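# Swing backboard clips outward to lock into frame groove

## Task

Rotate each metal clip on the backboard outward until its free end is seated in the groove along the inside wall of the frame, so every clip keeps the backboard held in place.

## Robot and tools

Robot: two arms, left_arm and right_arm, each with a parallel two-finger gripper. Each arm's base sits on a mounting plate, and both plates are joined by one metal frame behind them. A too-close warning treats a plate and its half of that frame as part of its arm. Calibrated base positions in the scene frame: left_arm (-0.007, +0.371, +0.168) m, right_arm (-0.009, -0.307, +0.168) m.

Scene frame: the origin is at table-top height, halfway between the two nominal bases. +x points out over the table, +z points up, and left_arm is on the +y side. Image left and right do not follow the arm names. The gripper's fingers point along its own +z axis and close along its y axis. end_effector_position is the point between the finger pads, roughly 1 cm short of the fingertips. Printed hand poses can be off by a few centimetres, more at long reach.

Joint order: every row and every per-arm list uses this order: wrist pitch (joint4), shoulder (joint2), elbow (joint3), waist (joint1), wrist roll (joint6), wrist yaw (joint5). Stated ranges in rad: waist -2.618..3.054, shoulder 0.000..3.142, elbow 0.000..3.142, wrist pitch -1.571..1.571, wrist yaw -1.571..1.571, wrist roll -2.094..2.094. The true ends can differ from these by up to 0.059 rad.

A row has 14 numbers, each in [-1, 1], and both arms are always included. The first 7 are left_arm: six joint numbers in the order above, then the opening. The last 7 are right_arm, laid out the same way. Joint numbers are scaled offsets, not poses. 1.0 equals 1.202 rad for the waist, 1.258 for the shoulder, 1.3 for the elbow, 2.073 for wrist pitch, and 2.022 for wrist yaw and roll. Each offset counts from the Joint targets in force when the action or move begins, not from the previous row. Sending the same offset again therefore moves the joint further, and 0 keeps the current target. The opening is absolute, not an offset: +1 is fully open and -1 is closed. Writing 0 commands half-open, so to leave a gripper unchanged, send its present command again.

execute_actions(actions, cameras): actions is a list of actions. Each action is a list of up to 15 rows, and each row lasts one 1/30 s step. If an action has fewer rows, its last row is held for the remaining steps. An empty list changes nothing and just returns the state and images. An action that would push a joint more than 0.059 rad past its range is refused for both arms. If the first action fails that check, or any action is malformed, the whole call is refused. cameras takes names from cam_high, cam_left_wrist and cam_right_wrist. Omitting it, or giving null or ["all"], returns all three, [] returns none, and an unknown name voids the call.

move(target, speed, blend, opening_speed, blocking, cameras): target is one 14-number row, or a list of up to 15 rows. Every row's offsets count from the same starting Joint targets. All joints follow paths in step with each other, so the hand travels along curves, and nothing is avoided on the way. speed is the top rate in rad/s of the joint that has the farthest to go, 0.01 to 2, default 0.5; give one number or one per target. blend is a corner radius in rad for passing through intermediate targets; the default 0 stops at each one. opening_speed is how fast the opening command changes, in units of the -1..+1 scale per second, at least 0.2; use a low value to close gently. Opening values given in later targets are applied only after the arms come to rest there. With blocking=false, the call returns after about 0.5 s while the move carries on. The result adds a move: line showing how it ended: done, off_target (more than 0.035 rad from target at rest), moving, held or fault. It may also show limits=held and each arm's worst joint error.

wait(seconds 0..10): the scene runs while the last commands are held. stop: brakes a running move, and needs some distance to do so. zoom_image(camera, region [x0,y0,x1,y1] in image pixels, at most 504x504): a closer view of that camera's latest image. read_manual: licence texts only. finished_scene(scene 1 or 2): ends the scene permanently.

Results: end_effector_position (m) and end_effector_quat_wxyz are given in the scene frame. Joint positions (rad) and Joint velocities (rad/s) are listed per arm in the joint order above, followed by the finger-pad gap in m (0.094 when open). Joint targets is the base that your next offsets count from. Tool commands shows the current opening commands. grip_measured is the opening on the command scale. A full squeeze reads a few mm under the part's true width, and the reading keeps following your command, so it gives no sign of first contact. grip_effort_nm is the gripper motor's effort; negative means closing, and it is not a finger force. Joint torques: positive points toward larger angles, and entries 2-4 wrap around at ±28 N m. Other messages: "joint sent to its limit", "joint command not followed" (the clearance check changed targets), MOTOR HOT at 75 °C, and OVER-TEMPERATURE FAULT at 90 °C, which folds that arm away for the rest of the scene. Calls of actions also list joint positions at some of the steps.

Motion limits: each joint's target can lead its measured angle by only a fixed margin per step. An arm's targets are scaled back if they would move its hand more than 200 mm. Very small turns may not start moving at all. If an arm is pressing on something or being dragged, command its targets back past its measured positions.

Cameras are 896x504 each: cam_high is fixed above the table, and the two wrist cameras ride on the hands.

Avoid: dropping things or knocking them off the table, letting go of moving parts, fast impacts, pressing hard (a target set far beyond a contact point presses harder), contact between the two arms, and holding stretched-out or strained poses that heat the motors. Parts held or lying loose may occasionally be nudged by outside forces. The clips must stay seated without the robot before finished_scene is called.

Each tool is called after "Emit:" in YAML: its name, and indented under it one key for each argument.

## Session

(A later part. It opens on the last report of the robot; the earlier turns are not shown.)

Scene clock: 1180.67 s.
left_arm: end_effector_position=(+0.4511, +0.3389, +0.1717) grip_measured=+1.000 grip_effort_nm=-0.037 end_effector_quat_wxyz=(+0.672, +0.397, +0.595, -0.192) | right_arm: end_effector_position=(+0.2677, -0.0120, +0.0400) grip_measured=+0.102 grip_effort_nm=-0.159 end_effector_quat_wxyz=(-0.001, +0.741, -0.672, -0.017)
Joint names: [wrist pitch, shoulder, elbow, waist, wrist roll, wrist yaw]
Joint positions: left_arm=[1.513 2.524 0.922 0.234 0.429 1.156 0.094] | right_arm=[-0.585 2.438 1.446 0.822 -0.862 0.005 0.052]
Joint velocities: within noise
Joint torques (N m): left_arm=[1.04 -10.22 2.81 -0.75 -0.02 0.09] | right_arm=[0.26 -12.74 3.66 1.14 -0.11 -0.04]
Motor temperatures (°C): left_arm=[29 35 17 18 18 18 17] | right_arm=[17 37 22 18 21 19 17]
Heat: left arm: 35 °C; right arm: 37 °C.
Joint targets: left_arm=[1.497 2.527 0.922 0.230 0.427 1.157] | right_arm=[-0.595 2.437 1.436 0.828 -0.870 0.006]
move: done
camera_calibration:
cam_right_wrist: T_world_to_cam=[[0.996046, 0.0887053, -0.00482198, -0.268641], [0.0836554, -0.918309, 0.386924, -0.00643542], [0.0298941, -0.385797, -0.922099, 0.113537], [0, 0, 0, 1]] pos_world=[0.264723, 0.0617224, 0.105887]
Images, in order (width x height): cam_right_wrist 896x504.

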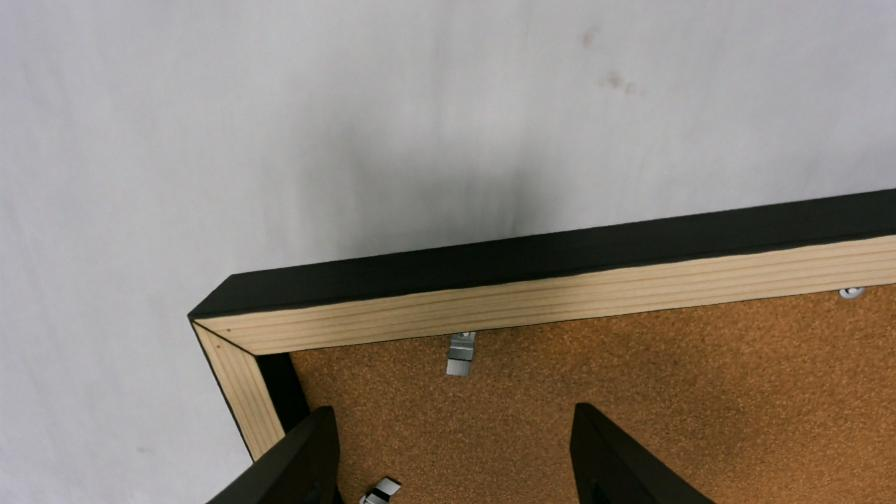

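Emit:
move:
  target:
    - [0,0,0,0,0,0,1,0.034,-0.01,0.046,-0.025,0,0,-0.66]
    - [0,0,0,0,0,0,1,0.0227,-0.01,0.0131,0,0,0,-0.66]
    - [0,0,0,0,0,0,1,0.0227,0.024,0.0131,0,0,0,-0.66]
  speed: [0.3,0.1,0.1]
  opening_speed: 1.0
  cameras: ["cam_right_wrist"]

Emit:
zoom_image:
  camera: "cam_right_wrist"
  region: [350, 300, 560, 504]

Scene clock: 1233.67 s.
left_arm: end_effector_position=(+0.4511, +0.3389, +0.1717) grip_measured=+1.000 grip_effort_nm=-0.027 end_effector_quat_wxyz=(+0.672, +0.397, +0.595, -0.192) | right_arm: end_effector_position=(+0.2775, -0.0019, +0.0376) grip_measured=-0.658 grip_effort_nm=-0.154 end_effector_quat_wxyz=(-0.024, +0.740, -0.672, -0.016)
Joint names: [wrist pitch, shoulder, elbow, waist, wrist roll, wrist yaw]
Joint positions: left_arm=[1.513 2.524 0.922 0.234 0.429 1.156 0.094] | right_arm=[-0.542 2.453 1.463 0.822 -0.863 0.005 0.016]
Joint velocities: within noise
Joint torques (N m): left_arm=[1.07 -10.19 2.74 -0.64 0.02 0.08] | right_arm=[0.39 -11.48 3.73 1.2 -0.12 -0.03]
Motor temperatures (°C): left_arm=[29 35 17 18 18 18 17] | right_arm=[17 37 22 18 21 19 17]
Heat: left arm: 35 °C; right arm: 37 °C.
Joint targets: left_arm=[1.497 2.527 0.922 0.230 0.427 1.157] | right_arm=[-0.548 2.467 1.453 0.828 -0.870 0.006]
move: done
camera_calibration:
cam_right_wrist: T_world_to_cam=[[0.995789, 0.0869364, 0.029084, -0.280499], [0.0707429, -0.93052, 0.359343, 0.00753219], [0.0583032, -0.355772, -0.932752, 0.107516], [0, 0, 0, 1]] pos_world=[0.272516, 0.0696457, 0.105737]
Images, in order (width x height): cam_right_wrist 896x504.

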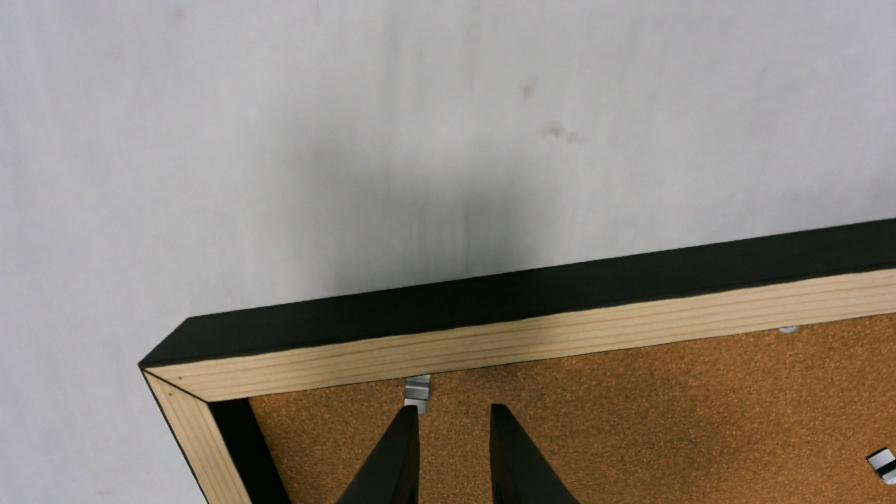

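Scaled by 2.400.

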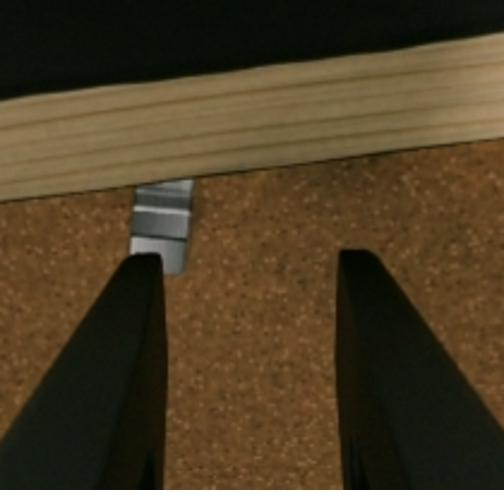

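Emit:
move:
  target: [0,0,0,0,0,0,1,0,0.024,0,0,0,0,-0.66]
  speed: 0.05
  cameras: ["cam_right_wrist"]

Emit:
zoom_image:
  camera: "cam_right_wrist"
  region: [350, 300, 560, 504]

Scene clock: 1239.87 s.
left_arm: end_effector_position=(+0.4511, +0.3389, +0.1717) grip_measured=+1.000 grip_effort_nm=-0.037 end_effector_quat_wxyz=(+0.672, +0.397, +0.595, -0.192) | right_arm: end_effector_position=(+0.2721, -0.0069, +0.0261) grip_measured=-0.658 grip_effort_nm=-0.154 end_effector_quat_wxyz=(-0.009, +0.741, -0.672, -0.017)
Joint names: [wrist pitch, shoulder, elbow, waist, wrist roll, wrist yaw]
Joint positions: left_arm=[1.513 2.524 0.922 0.234 0.429 1.156 0.094] | right_arm=[-0.542 2.482 1.463 0.822 -0.863 0.005 0.016]
Joint velocities: within noise
Joint torques (N m): left_arm=[1.03 -10.29 2.82 -0.57 0.02 0.11] | right_arm=[0.33 -11.4 3.6 1.2 -0.11 -0.04]
Motor temperatures (°C): left_arm=[29 36 17 18 18 18 17] | right_arm=[17 36 22 18 21 19 17]
Heat: left arm: 36 °C; right arm: 36 °C.
Joint targets: left_arm=[1.497 2.527 0.922 0.230 0.427 1.157] | right_arm=[-0.548 2.497 1.453 0.828 -0.870 0.006]
move: done
camera_calibration:
cam_right_wrist: T_world_to_cam=[[0.996054, 0.0884464, 0.00725915, -0.273791], [0.0791875, -0.922742, 0.377195, 0.00465733], [0.0400599, -0.375132, -0.926105, 0.0999968], [0, 0, 0, 1]] pos_world=[0.268336, 0.0660253, 0.0928384]
Images, in order (width x height): cam_right_wrist 896x504.

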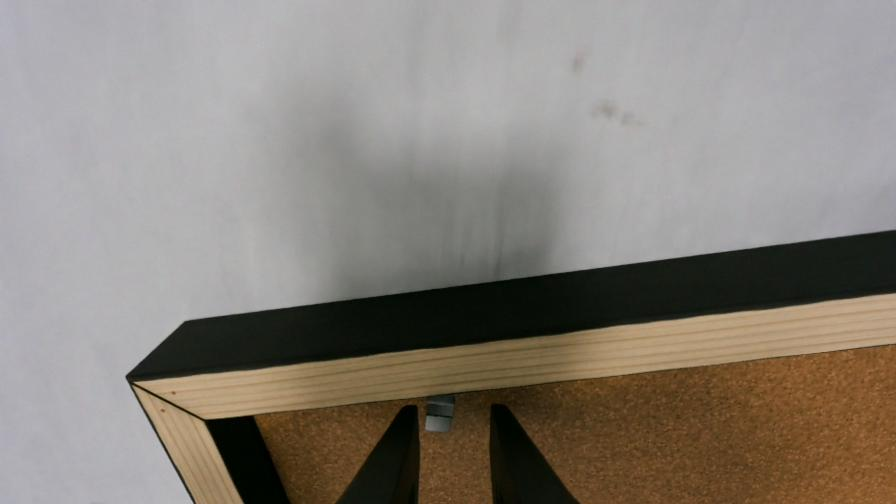

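Scaled by 2.400.

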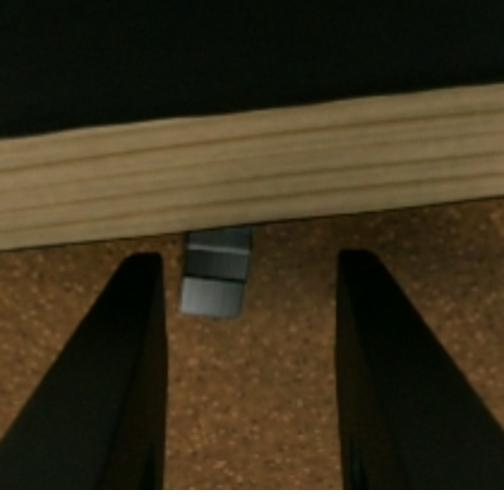

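Emit:
move:
  target:
    - [0,0,0,0,0,0,1,0,-0.035,0,0,0,0,-0.66]
    - [0,0,0,0,0,0,1,-0.003,-0.035,0,0.0042,0,0,-0.66]
    - [0,0,0,0,0,0,1,-0.003,0.0055,0,0.0042,0,0,-0.66]
  speed: [0.1,0.1,0.05]
  cameras: ["cam_right_wrist"]

Emit:
zoom_image:
  camera: "cam_right_wrist"
  region: [350, 300, 560, 504]

Scene clock: 1248.63 s.
left_arm: end_effector_position=(+0.4511, +0.3389, +0.1717) grip_measured=+1.000 grip_effort_nm=-0.027 end_effector_quat_wxyz=(+0.672, +0.397, +0.595, -0.192) | right_arm: end_effector_position=(+0.2701, -0.0088, +0.0234) grip_measured=-0.658 grip_effort_nm=-0.159 end_effector_quat_wxyz=(-0.004, +0.741, -0.672, -0.017)
Joint names: [wrist pitch, shoulder, elbow, waist, wrist roll, wrist yaw]
Joint positions: left_arm=[1.513 2.524 0.922 0.234 0.429 1.156 0.094] | right_arm=[-0.545 2.489 1.463 0.822 -0.863 0.005 0.016]
Joint velocities: within noise
Joint torques (N m): left_arm=[1.05 -10.32 2.88 -0.68 -0.02 0.1] | right_arm=[0.29 -11.4 3.52 1.66 -0.1 -0.04]
Motor temperatures (°C): left_arm=[29 36 17 18 18 18 17] | right_arm=[17 35 22 18 21 19 17]
Heat: left arm: 36 °C; right arm: 35 °C.
Joint targets: left_arm=[1.497 2.527 0.922 0.230 0.427 1.157] | right_arm=[-0.554 2.504 1.453 0.833 -0.870 0.006]
move: done
camera_calibration:
cam_right_wrist: T_world_to_cam=[[0.996043, 0.088873, -0.000502023, -0.271512], [0.0822712, -0.919887, 0.383456, 0.00317161], [0.0336171, -0.38198, -0.923559, 0.098509], [0, 0, 0, 1]] pos_world=[0.266865, 0.0646761, 0.0896264]
Images, in order (width x height): cam_right_wrist 896x504.

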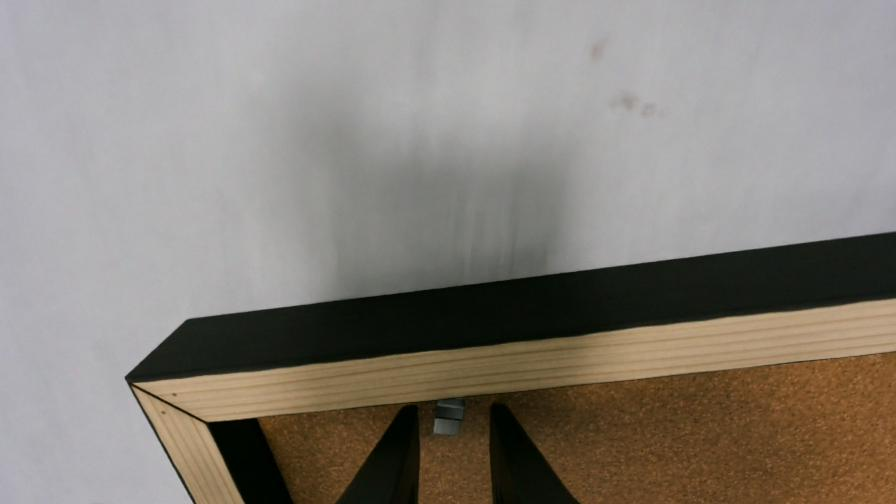

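Scaled by 2.400.

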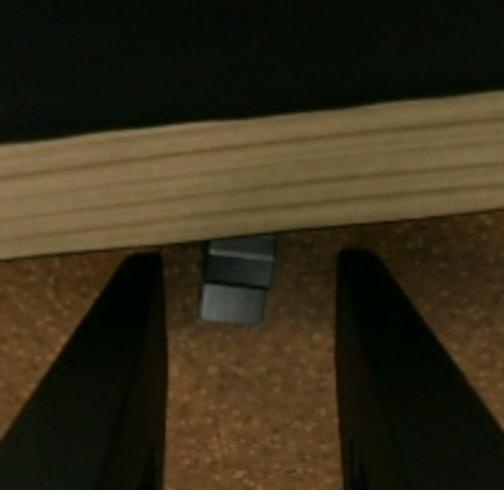

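Emit:
move:
  target: [0,0,0,0,0,0,1,0,0,0,0,0,0,-0.82]
  opening_speed: 0.25
  cameras: ["cam_right_wrist"]

Emit:
zoom_image:
  camera: "cam_right_wrist"
  region: [350, 300, 560, 504]

Scene clock: 1254.13 s.
left_arm: end_effector_position=(+0.4511, +0.3389, +0.1717) grip_measured=+1.000 grip_effort_nm=-0.027 end_effector_quat_wxyz=(+0.672, +0.397, +0.595, -0.192) | right_arm: end_effector_position=(+0.2701, -0.0088, +0.0234) grip_measured=-0.818 grip_effort_nm=-0.154 end_effector_quat_wxyz=(-0.004, +0.741, -0.672, -0.017)
Joint names: [wrist pitch, shoulder, elbow, waist, wrist roll, wrist yaw]
Joint positions: left_arm=[1.513 2.524 0.922 0.234 0.429 1.156 0.094] | right_arm=[-0.545 2.489 1.463 0.822 -0.863 0.005 0.009]
Joint velocities: within noise
Joint torques (N m): left_arm=[1.04 -10.43 2.81 -0.66 0.02 0.09] | right_arm=[0.29 -11.4 3.56 1.63 -0.1 -0.03]
Motor temperatures (°C): left_arm=[29 36 17 18 18 18 17] | right_arm=[17 35 22 18 21 19 17]
Heat: left arm: 36 °C; right arm: 35 °C.
Joint targets: left_arm=[1.497 2.527 0.922 0.230 0.427 1.157] | right_arm=[-0.554 2.504 1.453 0.833 -0.870 0.006]
move: done
camera_calibration:
cam_right_wrist: T_world_to_cam=[[0.996043, 0.088873, -0.000502023, -0.271512], [0.0822712, -0.919887, 0.383456, 0.00317161], [0.0336171, -0.38198, -0.923559, 0.098509], [0, 0, 0, 1]] pos_world=[0.266865, 0.0646761, 0.0896264]
Images, in order (width x height): cam_right_wrist 896x504.

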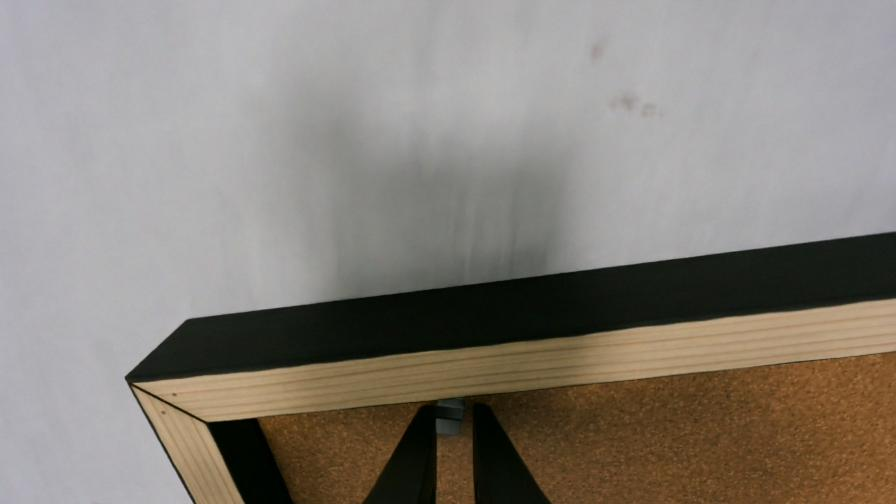

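Scaled by 2.400.

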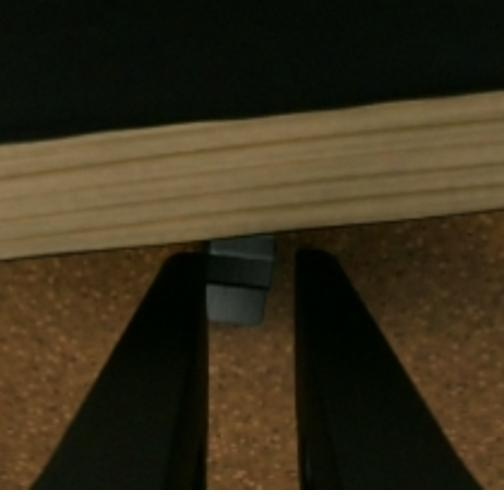

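Emit:
move:
  target:
    - [0,0,0,0,0,0,1,-0.0028,0,0,0.0032,0.1,0,-0.82]
    - [0,0,0,0,0,0,1,-0.0052,0,0,0.0066,0.2018,0,-0.82]
  speed: 0.2
  blend: 0.02
  cameras: ["cam_right_wrist"]

Emit:
zoom_image:
  camera: "cam_right_wrist"
  region: [350, 300, 560, 504]

Scene clock: 1268.73 s.
left_arm: end_effector_position=(+0.4511, +0.3389, +0.1717) grip_measured=+1.000 grip_effort_nm=-0.027 end_effector_quat_wxyz=(+0.672, +0.397, +0.595, -0.192) | right_arm: end_effector_position=(+0.2660, -0.0077, +0.0236) grip_measured=-0.818 grip_effort_nm=-0.154 end_effector_quat_wxyz=(-0.003, -0.599, +0.801, +0.016)
Joint names: [wrist pitch, shoulder, elbow, waist, wrist roll, wrist yaw]
Joint positions: left_arm=[1.513 2.524 0.922 0.234 0.429 1.156 0.094] | right_arm=[-0.554 2.489 1.463 0.831 -0.47 0.005 0.009]
Joint velocities: within noise
Joint torques (N m): left_arm=[1.05 -10.33 2.82 -0.72 -0.02 0.12] | right_arm=[0.24 -11.43 3.56 1.51 0.03 -0.05]
Motor temperatures (°C): left_arm=[29 36 17 18 18 18 17] | right_arm=[17 36 22 18 21 19 17]
Heat: left arm: 36 °C; right arm: 36 °C.
Joint targets: left_arm=[1.497 2.527 0.922 0.230 0.427 1.157] | right_arm=[-0.565 2.504 1.453 0.841 -0.462 0.006]
move: done
camera_calibration:
cam_right_wrist: T_world_to_cam=[[0.956666, -0.290832, -0.0143718, -0.259617], [-0.261354, -0.879366, 0.398007, 0.0958033], [-0.128391, -0.377003, -0.91727, 0.142165], [0, 0, 0, 1]] pos_world=[0.291658, 0.062338, 0.0885424]
Images, in order (width x height): cam_right_wrist 896x504.

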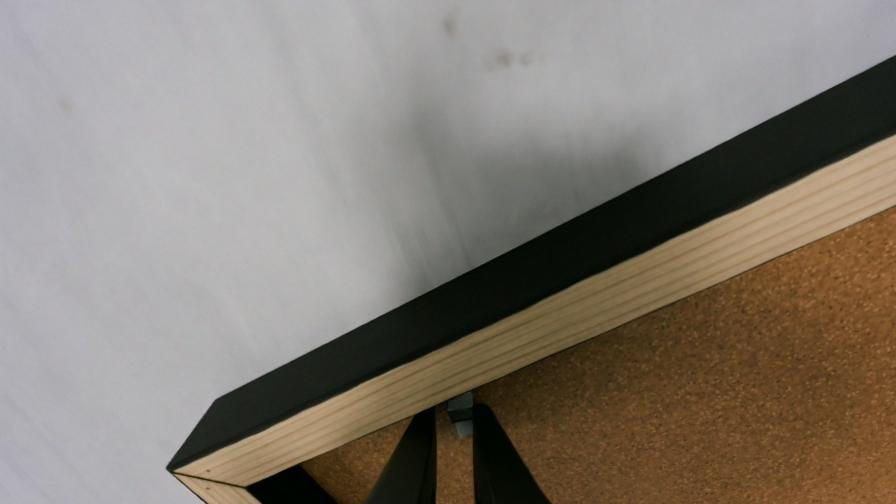

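Scaled by 2.400.

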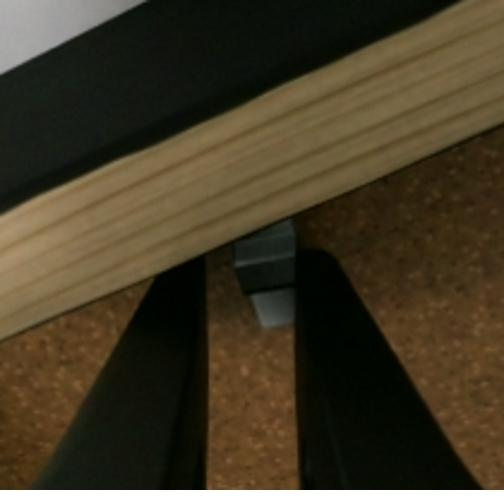

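Emit:
move:
  target:
    - [0,0,0,0,0,0,1,-0.001,0,0,0.004,0.1036,0,-0.82]
    - [0,0,0,0,0,0,1,-0.0017,0,0,0.0075,0.2072,0,-0.82]
  speed: 0.2
  blend: 0.02
  cameras: ["cam_right_wrist"]

Emit:
zoom_image:
  camera: "cam_right_wrist"
  region: [350, 300, 560, 504]

Scene clock: 1275.60 s.
left_arm: end_effector_position=(+0.4511, +0.3389, +0.1717) grip_measured=+1.000 grip_effort_nm=-0.027 end_effector_quat_wxyz=(+0.672, +0.397, +0.595, -0.192) | right_arm: end_effector_position=(+0.2638, -0.0064, +0.0237) grip_measured=-0.818 grip_effort_nm=-0.159 end_effector_quat_wxyz=(-0.007, -0.422, +0.906, +0.014)
Joint names: [wrist pitch, shoulder, elbow, waist, wrist roll, wrist yaw]
Joint positions: left_arm=[1.513 2.524 0.922 0.234 0.429 1.156 0.094] | right_arm=[-0.556 2.489 1.463 0.838 -0.05 0.008 0.009]
Joint velocities: within noise
Joint torques (N m): left_arm=[1.03 -10.37 2.81 -0.66 0.02 0.11] | right_arm=[0.23 -11.38 3.56 1.76 0.05 -0.06]
Motor temperatures (°C): left_arm=[29 36 17 18 18 18 17] | right_arm=[17 36 22 18 21 19 17]
Heat: left arm: 36 °C; right arm: 36 °C.
Joint targets: left_arm=[1.497 2.527 0.922 0.230 0.427 1.157] | right_arm=[-0.569 2.504 1.453 0.851 -0.043 0.005]
move: done
camera_calibration:
cam_right_wrist: T_world_to_cam=[[0.760187, -0.649522, -0.015366, -0.207544], [-0.58697, -0.696732, 0.412349, 0.183052], [-0.278536, -0.304443, -0.910896, 0.182386], [0, 0, 0, 1]] pos_world=[0.316019, 0.0482596, 0.087464]
Images, in order (width x height): cam_right_wrist 896x504.

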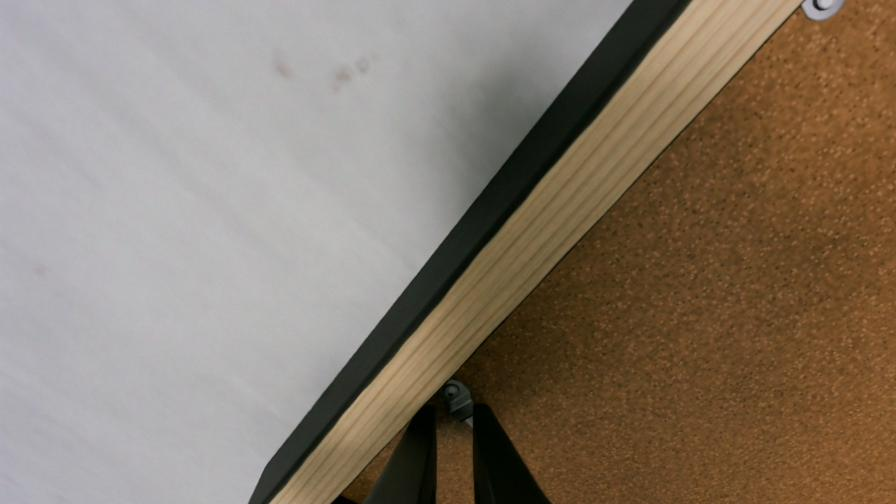

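Scaled by 2.400.

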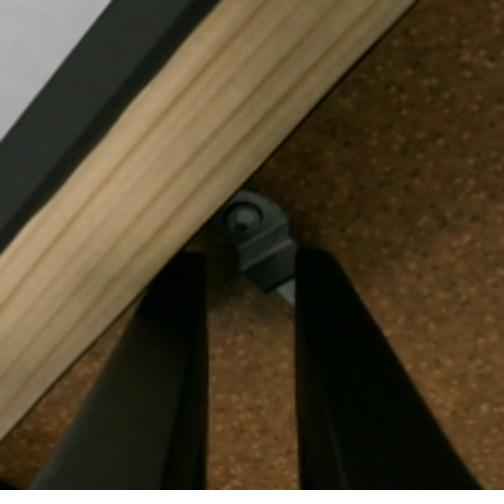

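Emit:
move:
  target:
    - [0,0,0,0,0,0,1,0,-0.04,0,0,0,0,-0.5]
    - [0,0,0,0,0,0,1,0.03,-0.04,0.03,-0.06,0,0,-0.5]
    - [0,0,0,0,0,0,1,0.016,-0.04,0,-0.035,0,0,-0.5]
  speed: 0.2
  cameras: ["cam_right_wrist"]

Scene clock: 1289.13 s.
left_arm: end_effector_position=(+0.4511, +0.3389, +0.1717) grip_measured=+1.000 grip_effort_nm=-0.022 end_effector_quat_wxyz=(+0.672, +0.397, +0.595, -0.192) | right_arm: end_effector_position=(+0.2794, -0.0108, +0.0236) grip_measured=-0.502 grip_effort_nm=0.061 end_effector_quat_wxyz=(+0.006, -0.405, +0.914, +0.019)
Joint names: [wrist pitch, shoulder, elbow, waist, wrist roll, wrist yaw]
Joint positions: left_arm=[1.513 2.524 0.922 0.234 0.429 1.156 0.094] | right_arm=[-0.529 2.489 1.465 0.804 -0.048 0.009 0.023]
Joint velocities: within noise
Joint torques (N m): left_arm=[1.03 -10.4 2.92 -0.72 -0.01 0.13] | right_arm=[0.34 -16.21 3.4 1.06 0.02 -0.07]
Motor temperatures (°C): left_arm=[29 36 17 18 18 18 17] | right_arm=[17 37 22 18 21 19 17]
Heat: left arm: 36 °C; right arm: 37 °C.
Joint targets: left_arm=[1.497 2.527 0.922 0.230 0.427 1.157] | right_arm=[-0.536 2.454 1.453 0.809 -0.043 0.006]
move: done
camera_calibration:
cam_right_wrist: T_world_to_cam=[[0.735676, -0.677209, -0.0129983, -0.215796], [-0.620839, -0.681863, 0.386811, 0.199433], [-0.270815, -0.276498, -0.922067, 0.183753], [0, 0, 0, 1]] pos_world=[0.332335, 0.040654, 0.0894843]
Images, in order (width x height): cam_right_wrist 896x504.

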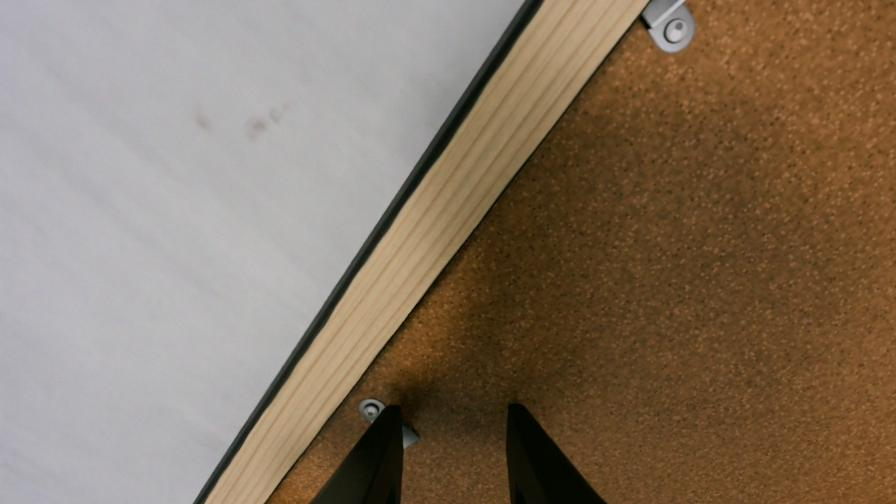

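Emit:
move:
  target:
    - [0,0,0,0,0,0,1,0,-0.09,0,0,0,0,-0.5]
  speed: 0.2
  cameras: ["cam_right_wrist"]

Emit:
zoom_image:
  camera: "cam_right_wrist"
  region: [300, 300, 500, 504]

Scene clock: 1295.90 s.
left_arm: end_effector_position=(+0.4511, +0.3389, +0.1717) grip_measured=+1.000 grip_effort_nm=-0.027 end_effector_quat_wxyz=(+0.672, +0.397, +0.595, -0.192) | right_arm: end_effector_position=(+0.2984, +0.0057, +0.0691) grip_measured=-0.502 grip_effort_nm=0.056 end_effector_quat_wxyz=(+0.056, -0.403, +0.913, +0.038)
Joint names: [wrist pitch, shoulder, elbow, waist, wrist roll, wrist yaw]
Joint positions: left_arm=[1.513 2.524 0.922 0.234 0.429 1.156 0.094] | right_arm=[-0.532 2.375 1.462 0.804 -0.048 0.009 0.023]
Joint velocities: within noise
Joint torques (N m): left_arm=[1.05 -10.28 2.73 -0.77 0.03 0.11] | right_arm=[0.58 -16.06 4.18 0.98 0.03 -0.07]
Motor temperatures (°C): left_arm=[29 36 17 18 18 18 17] | right_arm=[17 38 22 18 21 19 17]
Heat: left arm: 36 °C; right arm: 38 °C.
Joint targets: left_arm=[1.497 2.527 0.922 0.230 0.427 1.157] | right_arm=[-0.536 2.341 1.453 0.809 -0.043 0.006]
move: done
camera_calibration:
cam_right_wrist: T_world_to_cam=[[0.733654, -0.679464, -0.00895059, -0.217645], [-0.649131, -0.704675, 0.286464, 0.220393], [-0.200949, -0.204356, -0.958049, 0.216664], [0, 0, 0, 1]] pos_world=[0.346279, 0.0517001, 0.142492]
Images, in order (width x height): cam_right_wrist 896x504.

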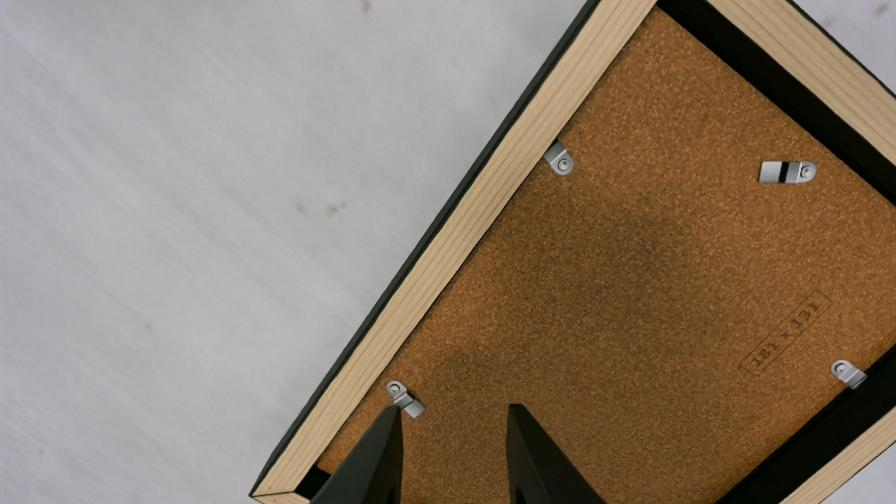

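Scaled by 2.471.

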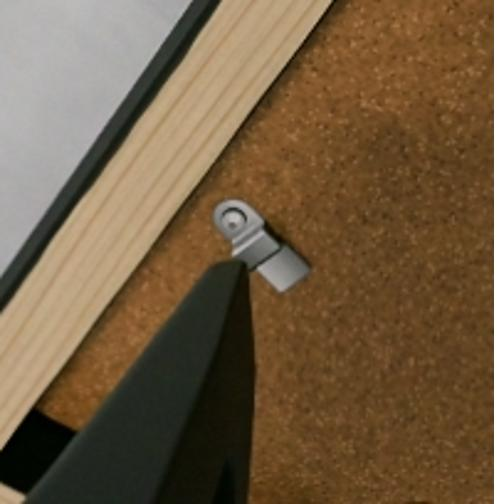

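Emit:
move:
  target:
    - [0,0,0,0,0,0,1,0.0174,0,0.036,-0.0075,-0.409,0,-0.66]
    - [0,0,0,0,0,0,1,-0.0087,0,0,0.02,-0.409,0,-0.66]
    - [0,0,0,0,0,0,1,-0.0087,0.1105,0,0.02,-0.409,0,-0.66]
  speed: [0.6,0.1,0.15]
  opening_speed: 1.0
  cameras: ["cam_right_wrist"]

Emit:
move:
  target: [0,0,0,0,0,0,1,0,0.0238,0,0,0,0,-0.66]
  speed: 0.06
  cameras: ["cam_right_wrist"]

Emit:
zoom_image:
  camera: "cam_right_wrist"
  region: [350, 300, 560, 504]

Scene clock: 1314.03 s.
left_arm: end_effector_position=(+0.4511, +0.3389, +0.1717) grip_measured=+1.000 grip_effort_nm=-0.027 end_effector_quat_wxyz=(+0.672, +0.397, +0.595, -0.192) | right_arm: end_effector_position=(+0.2733, -0.0042, +0.0320) grip_measured=-0.658 grip_effort_nm=-0.159 end_effector_quat_wxyz=(-0.015, +0.742, -0.670, -0.015)
Joint names: [wrist pitch, shoulder, elbow, waist, wrist roll, wrist yaw]
Joint positions: left_arm=[1.513 2.524 0.922 0.234 0.429 1.156 0.094] | right_arm=[-0.547 2.468 1.464 0.827 -0.863 0.009 0.016]
Joint velocities: within noise
Joint torques (N m): left_arm=[1.03 -10.44 2.78 -0.59 -0.01 0.07] | right_arm=[0.34 -11.7 3.62 1.14 -0.09 -0.07]
Motor temperatures (°C): left_arm=[29 36 17 18 18 18 17] | right_arm=[17 37 22 18 21 19 17]
Heat: left arm: 36 °C; right arm: 37 °C.
Joint targets: left_arm=[1.497 2.527 0.922 0.230 0.427 1.157] | right_arm=[-0.554 2.479 1.453 0.833 -0.870 0.006]
move: done
camera_calibration:
cam_right_wrist: T_world_to_cam=[[0.995596, 0.092072, 0.0176634, -0.275514], [0.0788518, -0.924289, 0.373461, 0.0050581], [0.0507113, -0.370423, -0.927478, 0.103559], [0, 0, 0, 1]] pos_world=[0.26865, 0.068403, 0.0990265]
Images, in order (width x height): cam_right_wrist 896x504.

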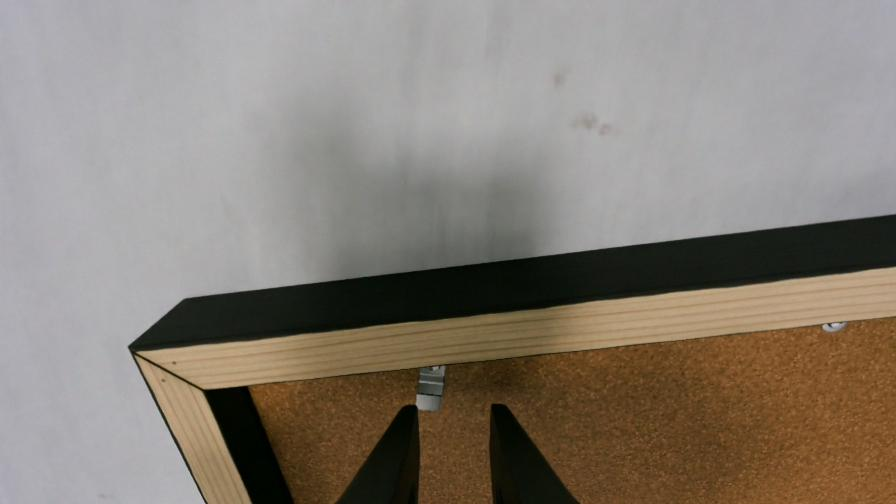

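Scene clock: 1314.80 s.
left_arm: end_effector_position=(+0.4511, +0.3389, +0.1717) grip_measured=+1.000 grip_effort_nm=-0.037 end_effector_quat_wxyz=(+0.672, +0.397, +0.595, -0.192) | right_arm: end_effector_position=(+0.2683, -0.0089, +0.0217) grip_measured=-0.658 grip_effort_nm=-0.154 end_effector_quat_wxyz=(-0.001, +0.742, -0.670, -0.015)
Joint names: [wrist pitch, shoulder, elbow, waist, wrist roll, wrist yaw]
Joint positions: left_arm=[1.513 2.524 0.922 0.234 0.429 1.156 0.094] | right_arm=[-0.547 2.494 1.464 0.827 -0.863 0.009 0.016]
Joint velocities: within noise
Joint torques (N m): left_arm=[1.03 -10.29 2.8 -0.69 0.02 0.09] | right_arm=[0.3 -11.37 3.48 1.16 -0.11 -0.07]
Motor temperatures (°C): left_arm=[29 36 17 18 18 18 17] | right_arm=[17 37 22 18 21 19 17]
Heat: left arm: 36 °C; right arm: 37 °C.
Joint targets: left_arm=[1.497 2.527 0.922 0.230 0.427 1.157] | right_arm=[-0.553 2.509 1.453 0.833 -0.870 0.006]
move: done
camera_calibration:
cam_right_wrist: T_world_to_cam=[[0.995605, 0.0936242, -0.00215168, -0.269466], [0.0870653, -0.916907, 0.389489, 0.00248981], [0.0344927, -0.387965, -0.921029, 0.0965742], [0, 0, 0, 1]] pos_world=[0.264734, 0.0649788, 0.087398]
Images, in order (width x height): cam_right_wrist 896x504.

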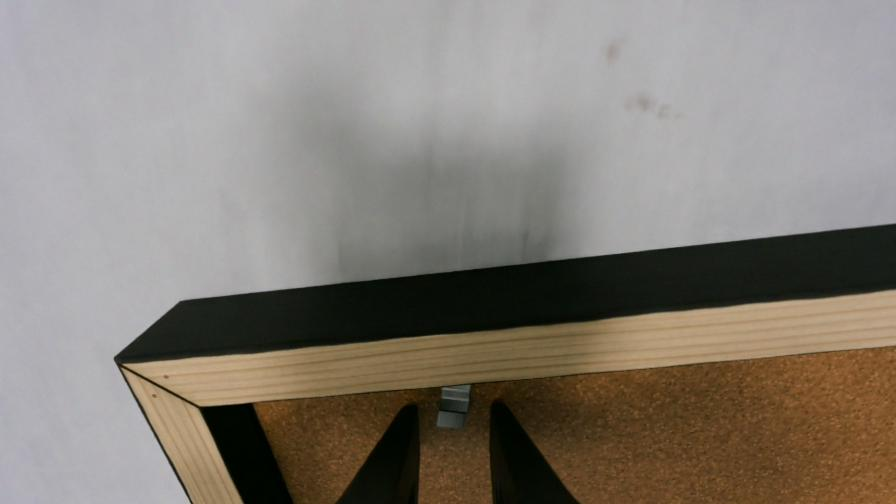

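Scaled by 2.400.

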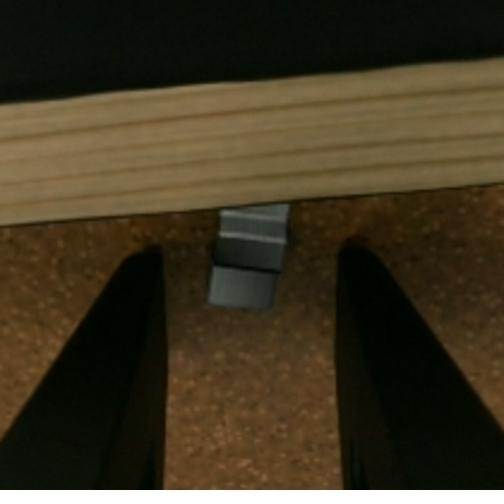

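Emit:
move:
  target:
    - [0,0,0,0,0,0,1,0,-0.08,0,0,0,0,-0.66]
    - [0,0,0,0,0,0,1,0,0.0022,0,0,0,0,-0.66]
    - [0,0,0,0,0,0,1,0,0.0022,0,0,0,0,-0.83]
  speed: [0.15,0.08,0.1]
  opening_speed: 0.25
  cameras: ["cam_right_wrist"]

Emit:
zoom_image:
  camera: "cam_right_wrist"
  region: [350, 300, 560, 504]

Scene clock: 1322.23 s.
left_arm: end_effector_position=(+0.4511, +0.3389, +0.1717) grip_measured=+1.000 grip_effort_nm=-0.027 end_effector_quat_wxyz=(+0.672, +0.397, +0.595, -0.192) | right_arm: end_effector_position=(+0.2679, -0.0093, +0.0215) grip_measured=-0.828 grip_effort_nm=-0.154 end_effector_quat_wxyz=(+0.000, +0.743, -0.670, -0.015)
Joint names: [wrist pitch, shoulder, elbow, waist, wrist roll, wrist yaw]
Joint positions: left_arm=[1.513 2.524 0.922 0.234 0.429 1.156 0.094] | right_arm=[-0.549 2.494 1.464 0.827 -0.864 0.009 0.008]
Joint velocities: within noise
Joint torques (N m): left_arm=[1.08 -10.28 2.8 -0.69 0.02 0.11] | right_arm=[0.33 -11.12 3.44 1.17 -0.1 -0.08]
Motor temperatures (°C): left_arm=[29 36 17 18 18 18 17] | right_arm=[17 36 22 18 21 19 17]
Heat: left arm: 36 °C; right arm: 36 °C.
Joint targets: left_arm=[1.497 2.527 0.922 0.230 0.427 1.157] | right_arm=[-0.554 2.512 1.453 0.833 -0.870 0.006]
move: done
camera_calibration:
cam_right_wrist: T_world_to_cam=[[0.99552, 0.0944676, -0.00386007, -0.268961], [0.0884554, -0.916192, 0.390855, 0.00180872], [0.0333866, -0.389446, -0.920444, 0.0965615], [0, 0, 0, 1]] pos_world=[0.264372, 0.0646708, 0.0871343]
Images, in order (width x height): cam_right_wrist 896x504.

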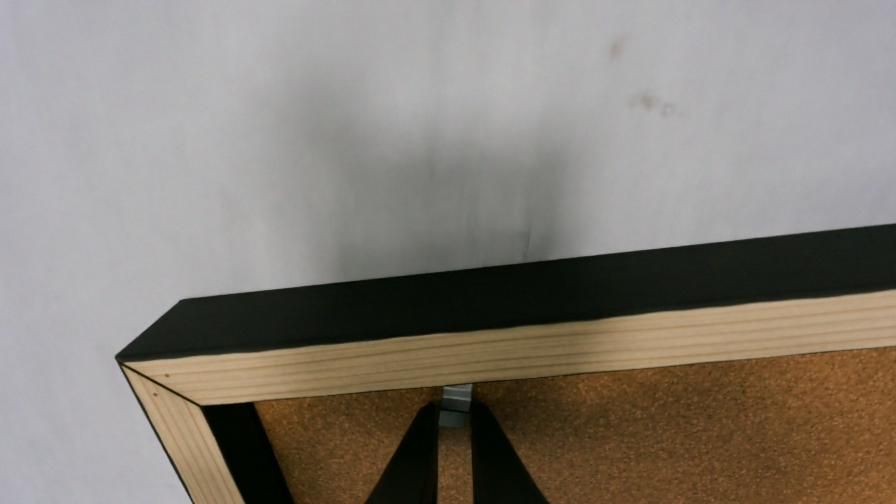

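Scaled by 2.400.

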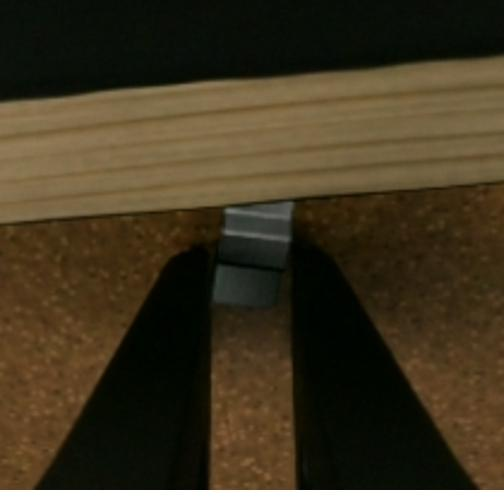

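Emit:
move:
  target:
    - [0,0,0,0,0,0,1,-0.0028,0,0,0.0032,0.1,0,-0.83]
    - [0,0,0,0,0,0,1,-0.0052,0,0,0.0066,0.2018,0,-0.83]
  speed: 0.2
  blend: 0.02
  cameras: ["cam_right_wrist"]

Emit:
zoom_image:
  camera: "cam_right_wrist"
  region: [350, 300, 560, 504]

Scene clock: 1332.07 s.
left_arm: end_effector_position=(+0.4511, +0.3389, +0.1717) grip_measured=+1.000 grip_effort_nm=-0.027 end_effector_quat_wxyz=(+0.672, +0.397, +0.595, -0.192) | right_arm: end_effector_position=(+0.2662, -0.0091, +0.0216) grip_measured=-0.828 grip_effort_nm=-0.154 end_effector_quat_wxyz=(-0.005, -0.598, +0.801, +0.014)
Joint names: [wrist pitch, shoulder, elbow, waist, wrist roll, wrist yaw]
Joint positions: left_arm=[1.513 2.524 0.922 0.234 0.429 1.156 0.094] | right_arm=[-0.553 2.494 1.464 0.83 -0.47 0.009 0.008]
Joint velocities: within noise
Joint torques (N m): left_arm=[1.06 -10.22 2.78 -0.62 0.02 0.11] | right_arm=[0.23 -11.15 3.48 1.62 0.04 -0.07]
Motor temperatures (°C): left_arm=[29 36 17 18 18 18 17] | right_arm=[17 36 22 18 21 19 17]
Heat: left arm: 36 °C; right arm: 36 °C.
Joint targets: left_arm=[1.497 2.527 0.922 0.230 0.427 1.157] | right_arm=[-0.564 2.512 1.453 0.841 -0.462 0.006]
move: done
camera_calibration:
cam_right_wrist: T_world_to_cam=[[0.956381, -0.291848, -0.0126807, -0.26017], [-0.262266, -0.87694, 0.402732, 0.0955736], [-0.128657, -0.381839, -0.91523, 0.139838], [0, 0, 0, 1]] pos_world=[0.291878, 0.0612776, 0.0861938]
Images, in order (width x height): cam_right_wrist 896x504.

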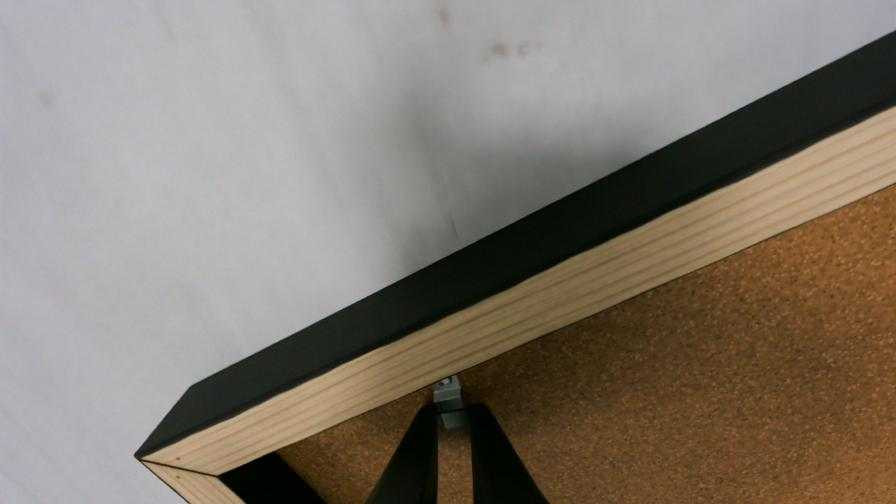

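Scaled by 2.400.

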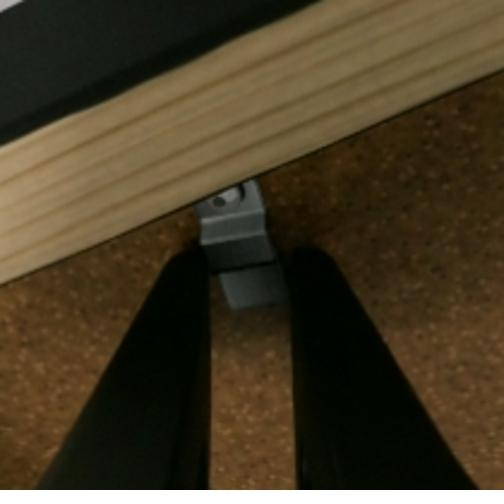

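Emit:
move:
  target:
    - [0,0,0,0,0,0,1,-0.001,0,0,0.0065,0.105,0,-0.83]
    - [0,0,0,0,0,0,1,-0.0014,0,0,0.0125,0.21,0,-0.83]
  speed: 0.2
  blend: 0.02
  cameras: ["cam_right_wrist"]

Emit:
zoom_image:
  camera: "cam_right_wrist"
  region: [350, 300, 560, 504]

Scene clock: 1342.53 s.
left_arm: end_effector_position=(+0.4511, +0.3389, +0.1717) grip_measured=+1.000 grip_effort_nm=-0.027 end_effector_quat_wxyz=(+0.672, +0.397, +0.595, -0.192) | right_arm: end_effector_position=(+0.2623, -0.0073, +0.0218) grip_measured=-0.828 grip_effort_nm=-0.159 end_effector_quat_wxyz=(-0.010, -0.421, +0.907, +0.011)
Joint names: [wrist pitch, shoulder, elbow, waist, wrist roll, wrist yaw]
Joint positions: left_arm=[1.513 2.524 0.922 0.234 0.429 1.156 0.094] | right_arm=[-0.558 2.494 1.464 0.841 -0.045 0.012 0.008]
Joint velocities: within noise
Joint torques (N m): left_arm=[1.04 -10.29 2.67 -0.73 0.01 0.11] | right_arm=[0.27 -11.15 3.52 1.98 0.05 -0.1]
Motor temperatures (°C): left_arm=[29 36 17 18 18 18 17] | right_arm=[17 36 22 18 21 19 17]
Heat: left arm: 36 °C; right arm: 36 °C.
Joint targets: left_arm=[1.497 2.527 0.922 0.230 0.427 1.157] | right_arm=[-0.567 2.512 1.453 0.855 -0.037 0.005]
move: done
camera_calibration:
cam_right_wrist: T_world_to_cam=[[0.758614, -0.651434, -0.0117725, -0.206712], [-0.587848, -0.692134, 0.41879, 0.182475], [-0.280963, -0.31078, -0.908007, 0.1805], [0, 0, 0, 1]] pos_world=[0.314796, 0.0477337, 0.0850431]
Images, in order (width x height): cam_right_wrist 896x504.

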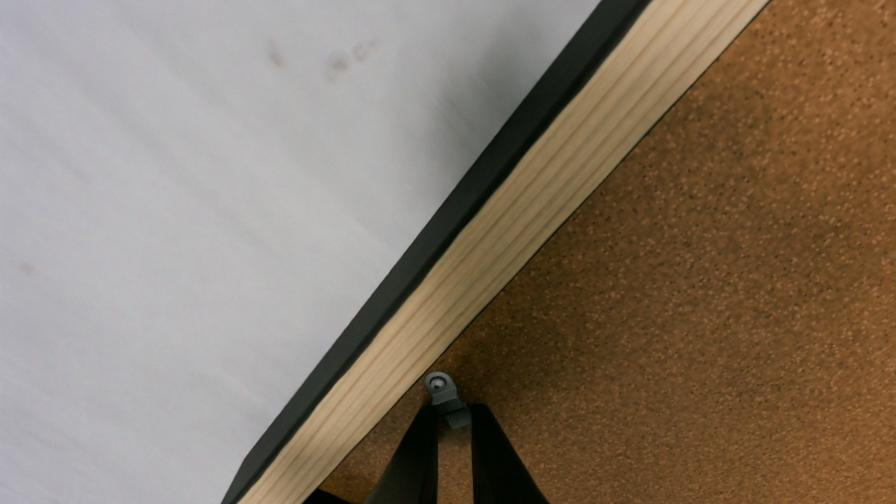

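Scaled by 2.400.

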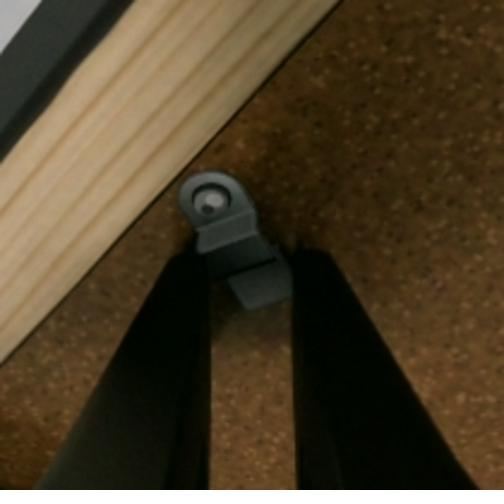

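Emit:
move:
  target: [0,0,0,0,0,0,1,0,0,0,0.0095,0.005,0,-0.83]
  speed: 0.05
  cameras: ["cam_right_wrist"]

Emit:
zoom_image:
  camera: "cam_right_wrist"
  region: [350, 300, 560, 504]

Scene clock: 1350.93 s.
left_arm: end_effector_position=(+0.4511, +0.3389, +0.1717) grip_measured=+1.000 grip_effort_nm=-0.017 end_effector_quat_wxyz=(+0.672, +0.397, +0.595, -0.192) | right_arm: end_effector_position=(+0.2589, -0.0048, +0.0220) grip_measured=-0.828 grip_effort_nm=-0.159 end_effector_quat_wxyz=(-0.009, -0.422, +0.906, +0.008)
Joint names: [wrist pitch, shoulder, elbow, waist, wrist roll, wrist yaw]
Joint positions: left_arm=[1.513 2.524 0.922 0.234 0.429 1.156 0.094] | right_arm=[-0.56 2.494 1.464 0.854 -0.034 0.016 0.008]
Joint velocities: within noise
Joint torques (N m): left_arm=[1.07 -10.3 2.91 -0.68 0 0.1] | right_arm=[0.27 -11.12 3.49 1.85 0.03 -0.13]
Motor temperatures (°C): left_arm=[29 36 17 18 18 18 17] | right_arm=[17 36 22 18 21 19 17]
Heat: left arm: 36 °C; right arm: 36 °C.
Joint targets: left_arm=[1.497 2.527 0.922 0.230 0.427 1.157] | right_arm=[-0.567 2.512 1.453 0.867 -0.027 0.005]
move: done
camera_calibration:
cam_right_wrist: T_world_to_cam=[[0.759952, -0.649941, -0.00703074, -0.202887], [-0.58746, -0.691443, 0.420472, 0.18199], [-0.278144, -0.315408, -0.907278, 0.179716], [0, 0, 0, 1]] pos_world=[0.311083, 0.0506556, 0.0851044]
Images, in order (width x height): cam_right_wrist 896x504.

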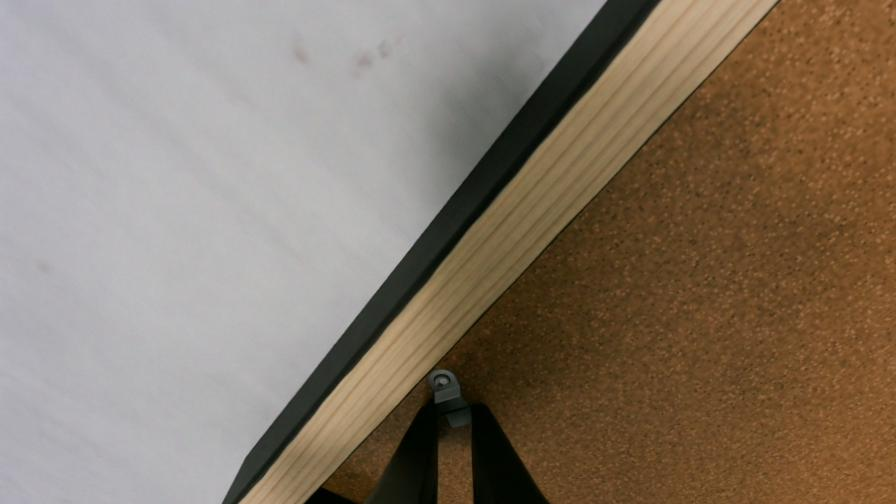

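Scaled by 2.400.

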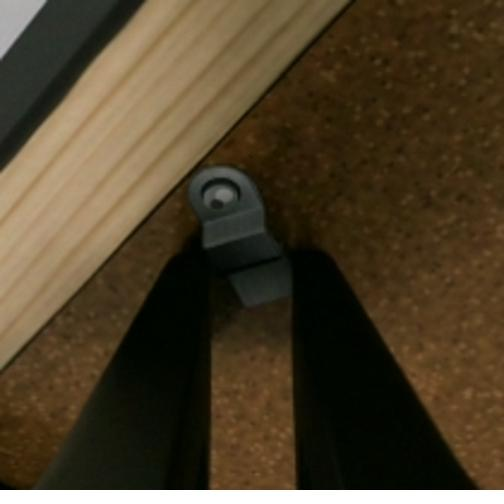

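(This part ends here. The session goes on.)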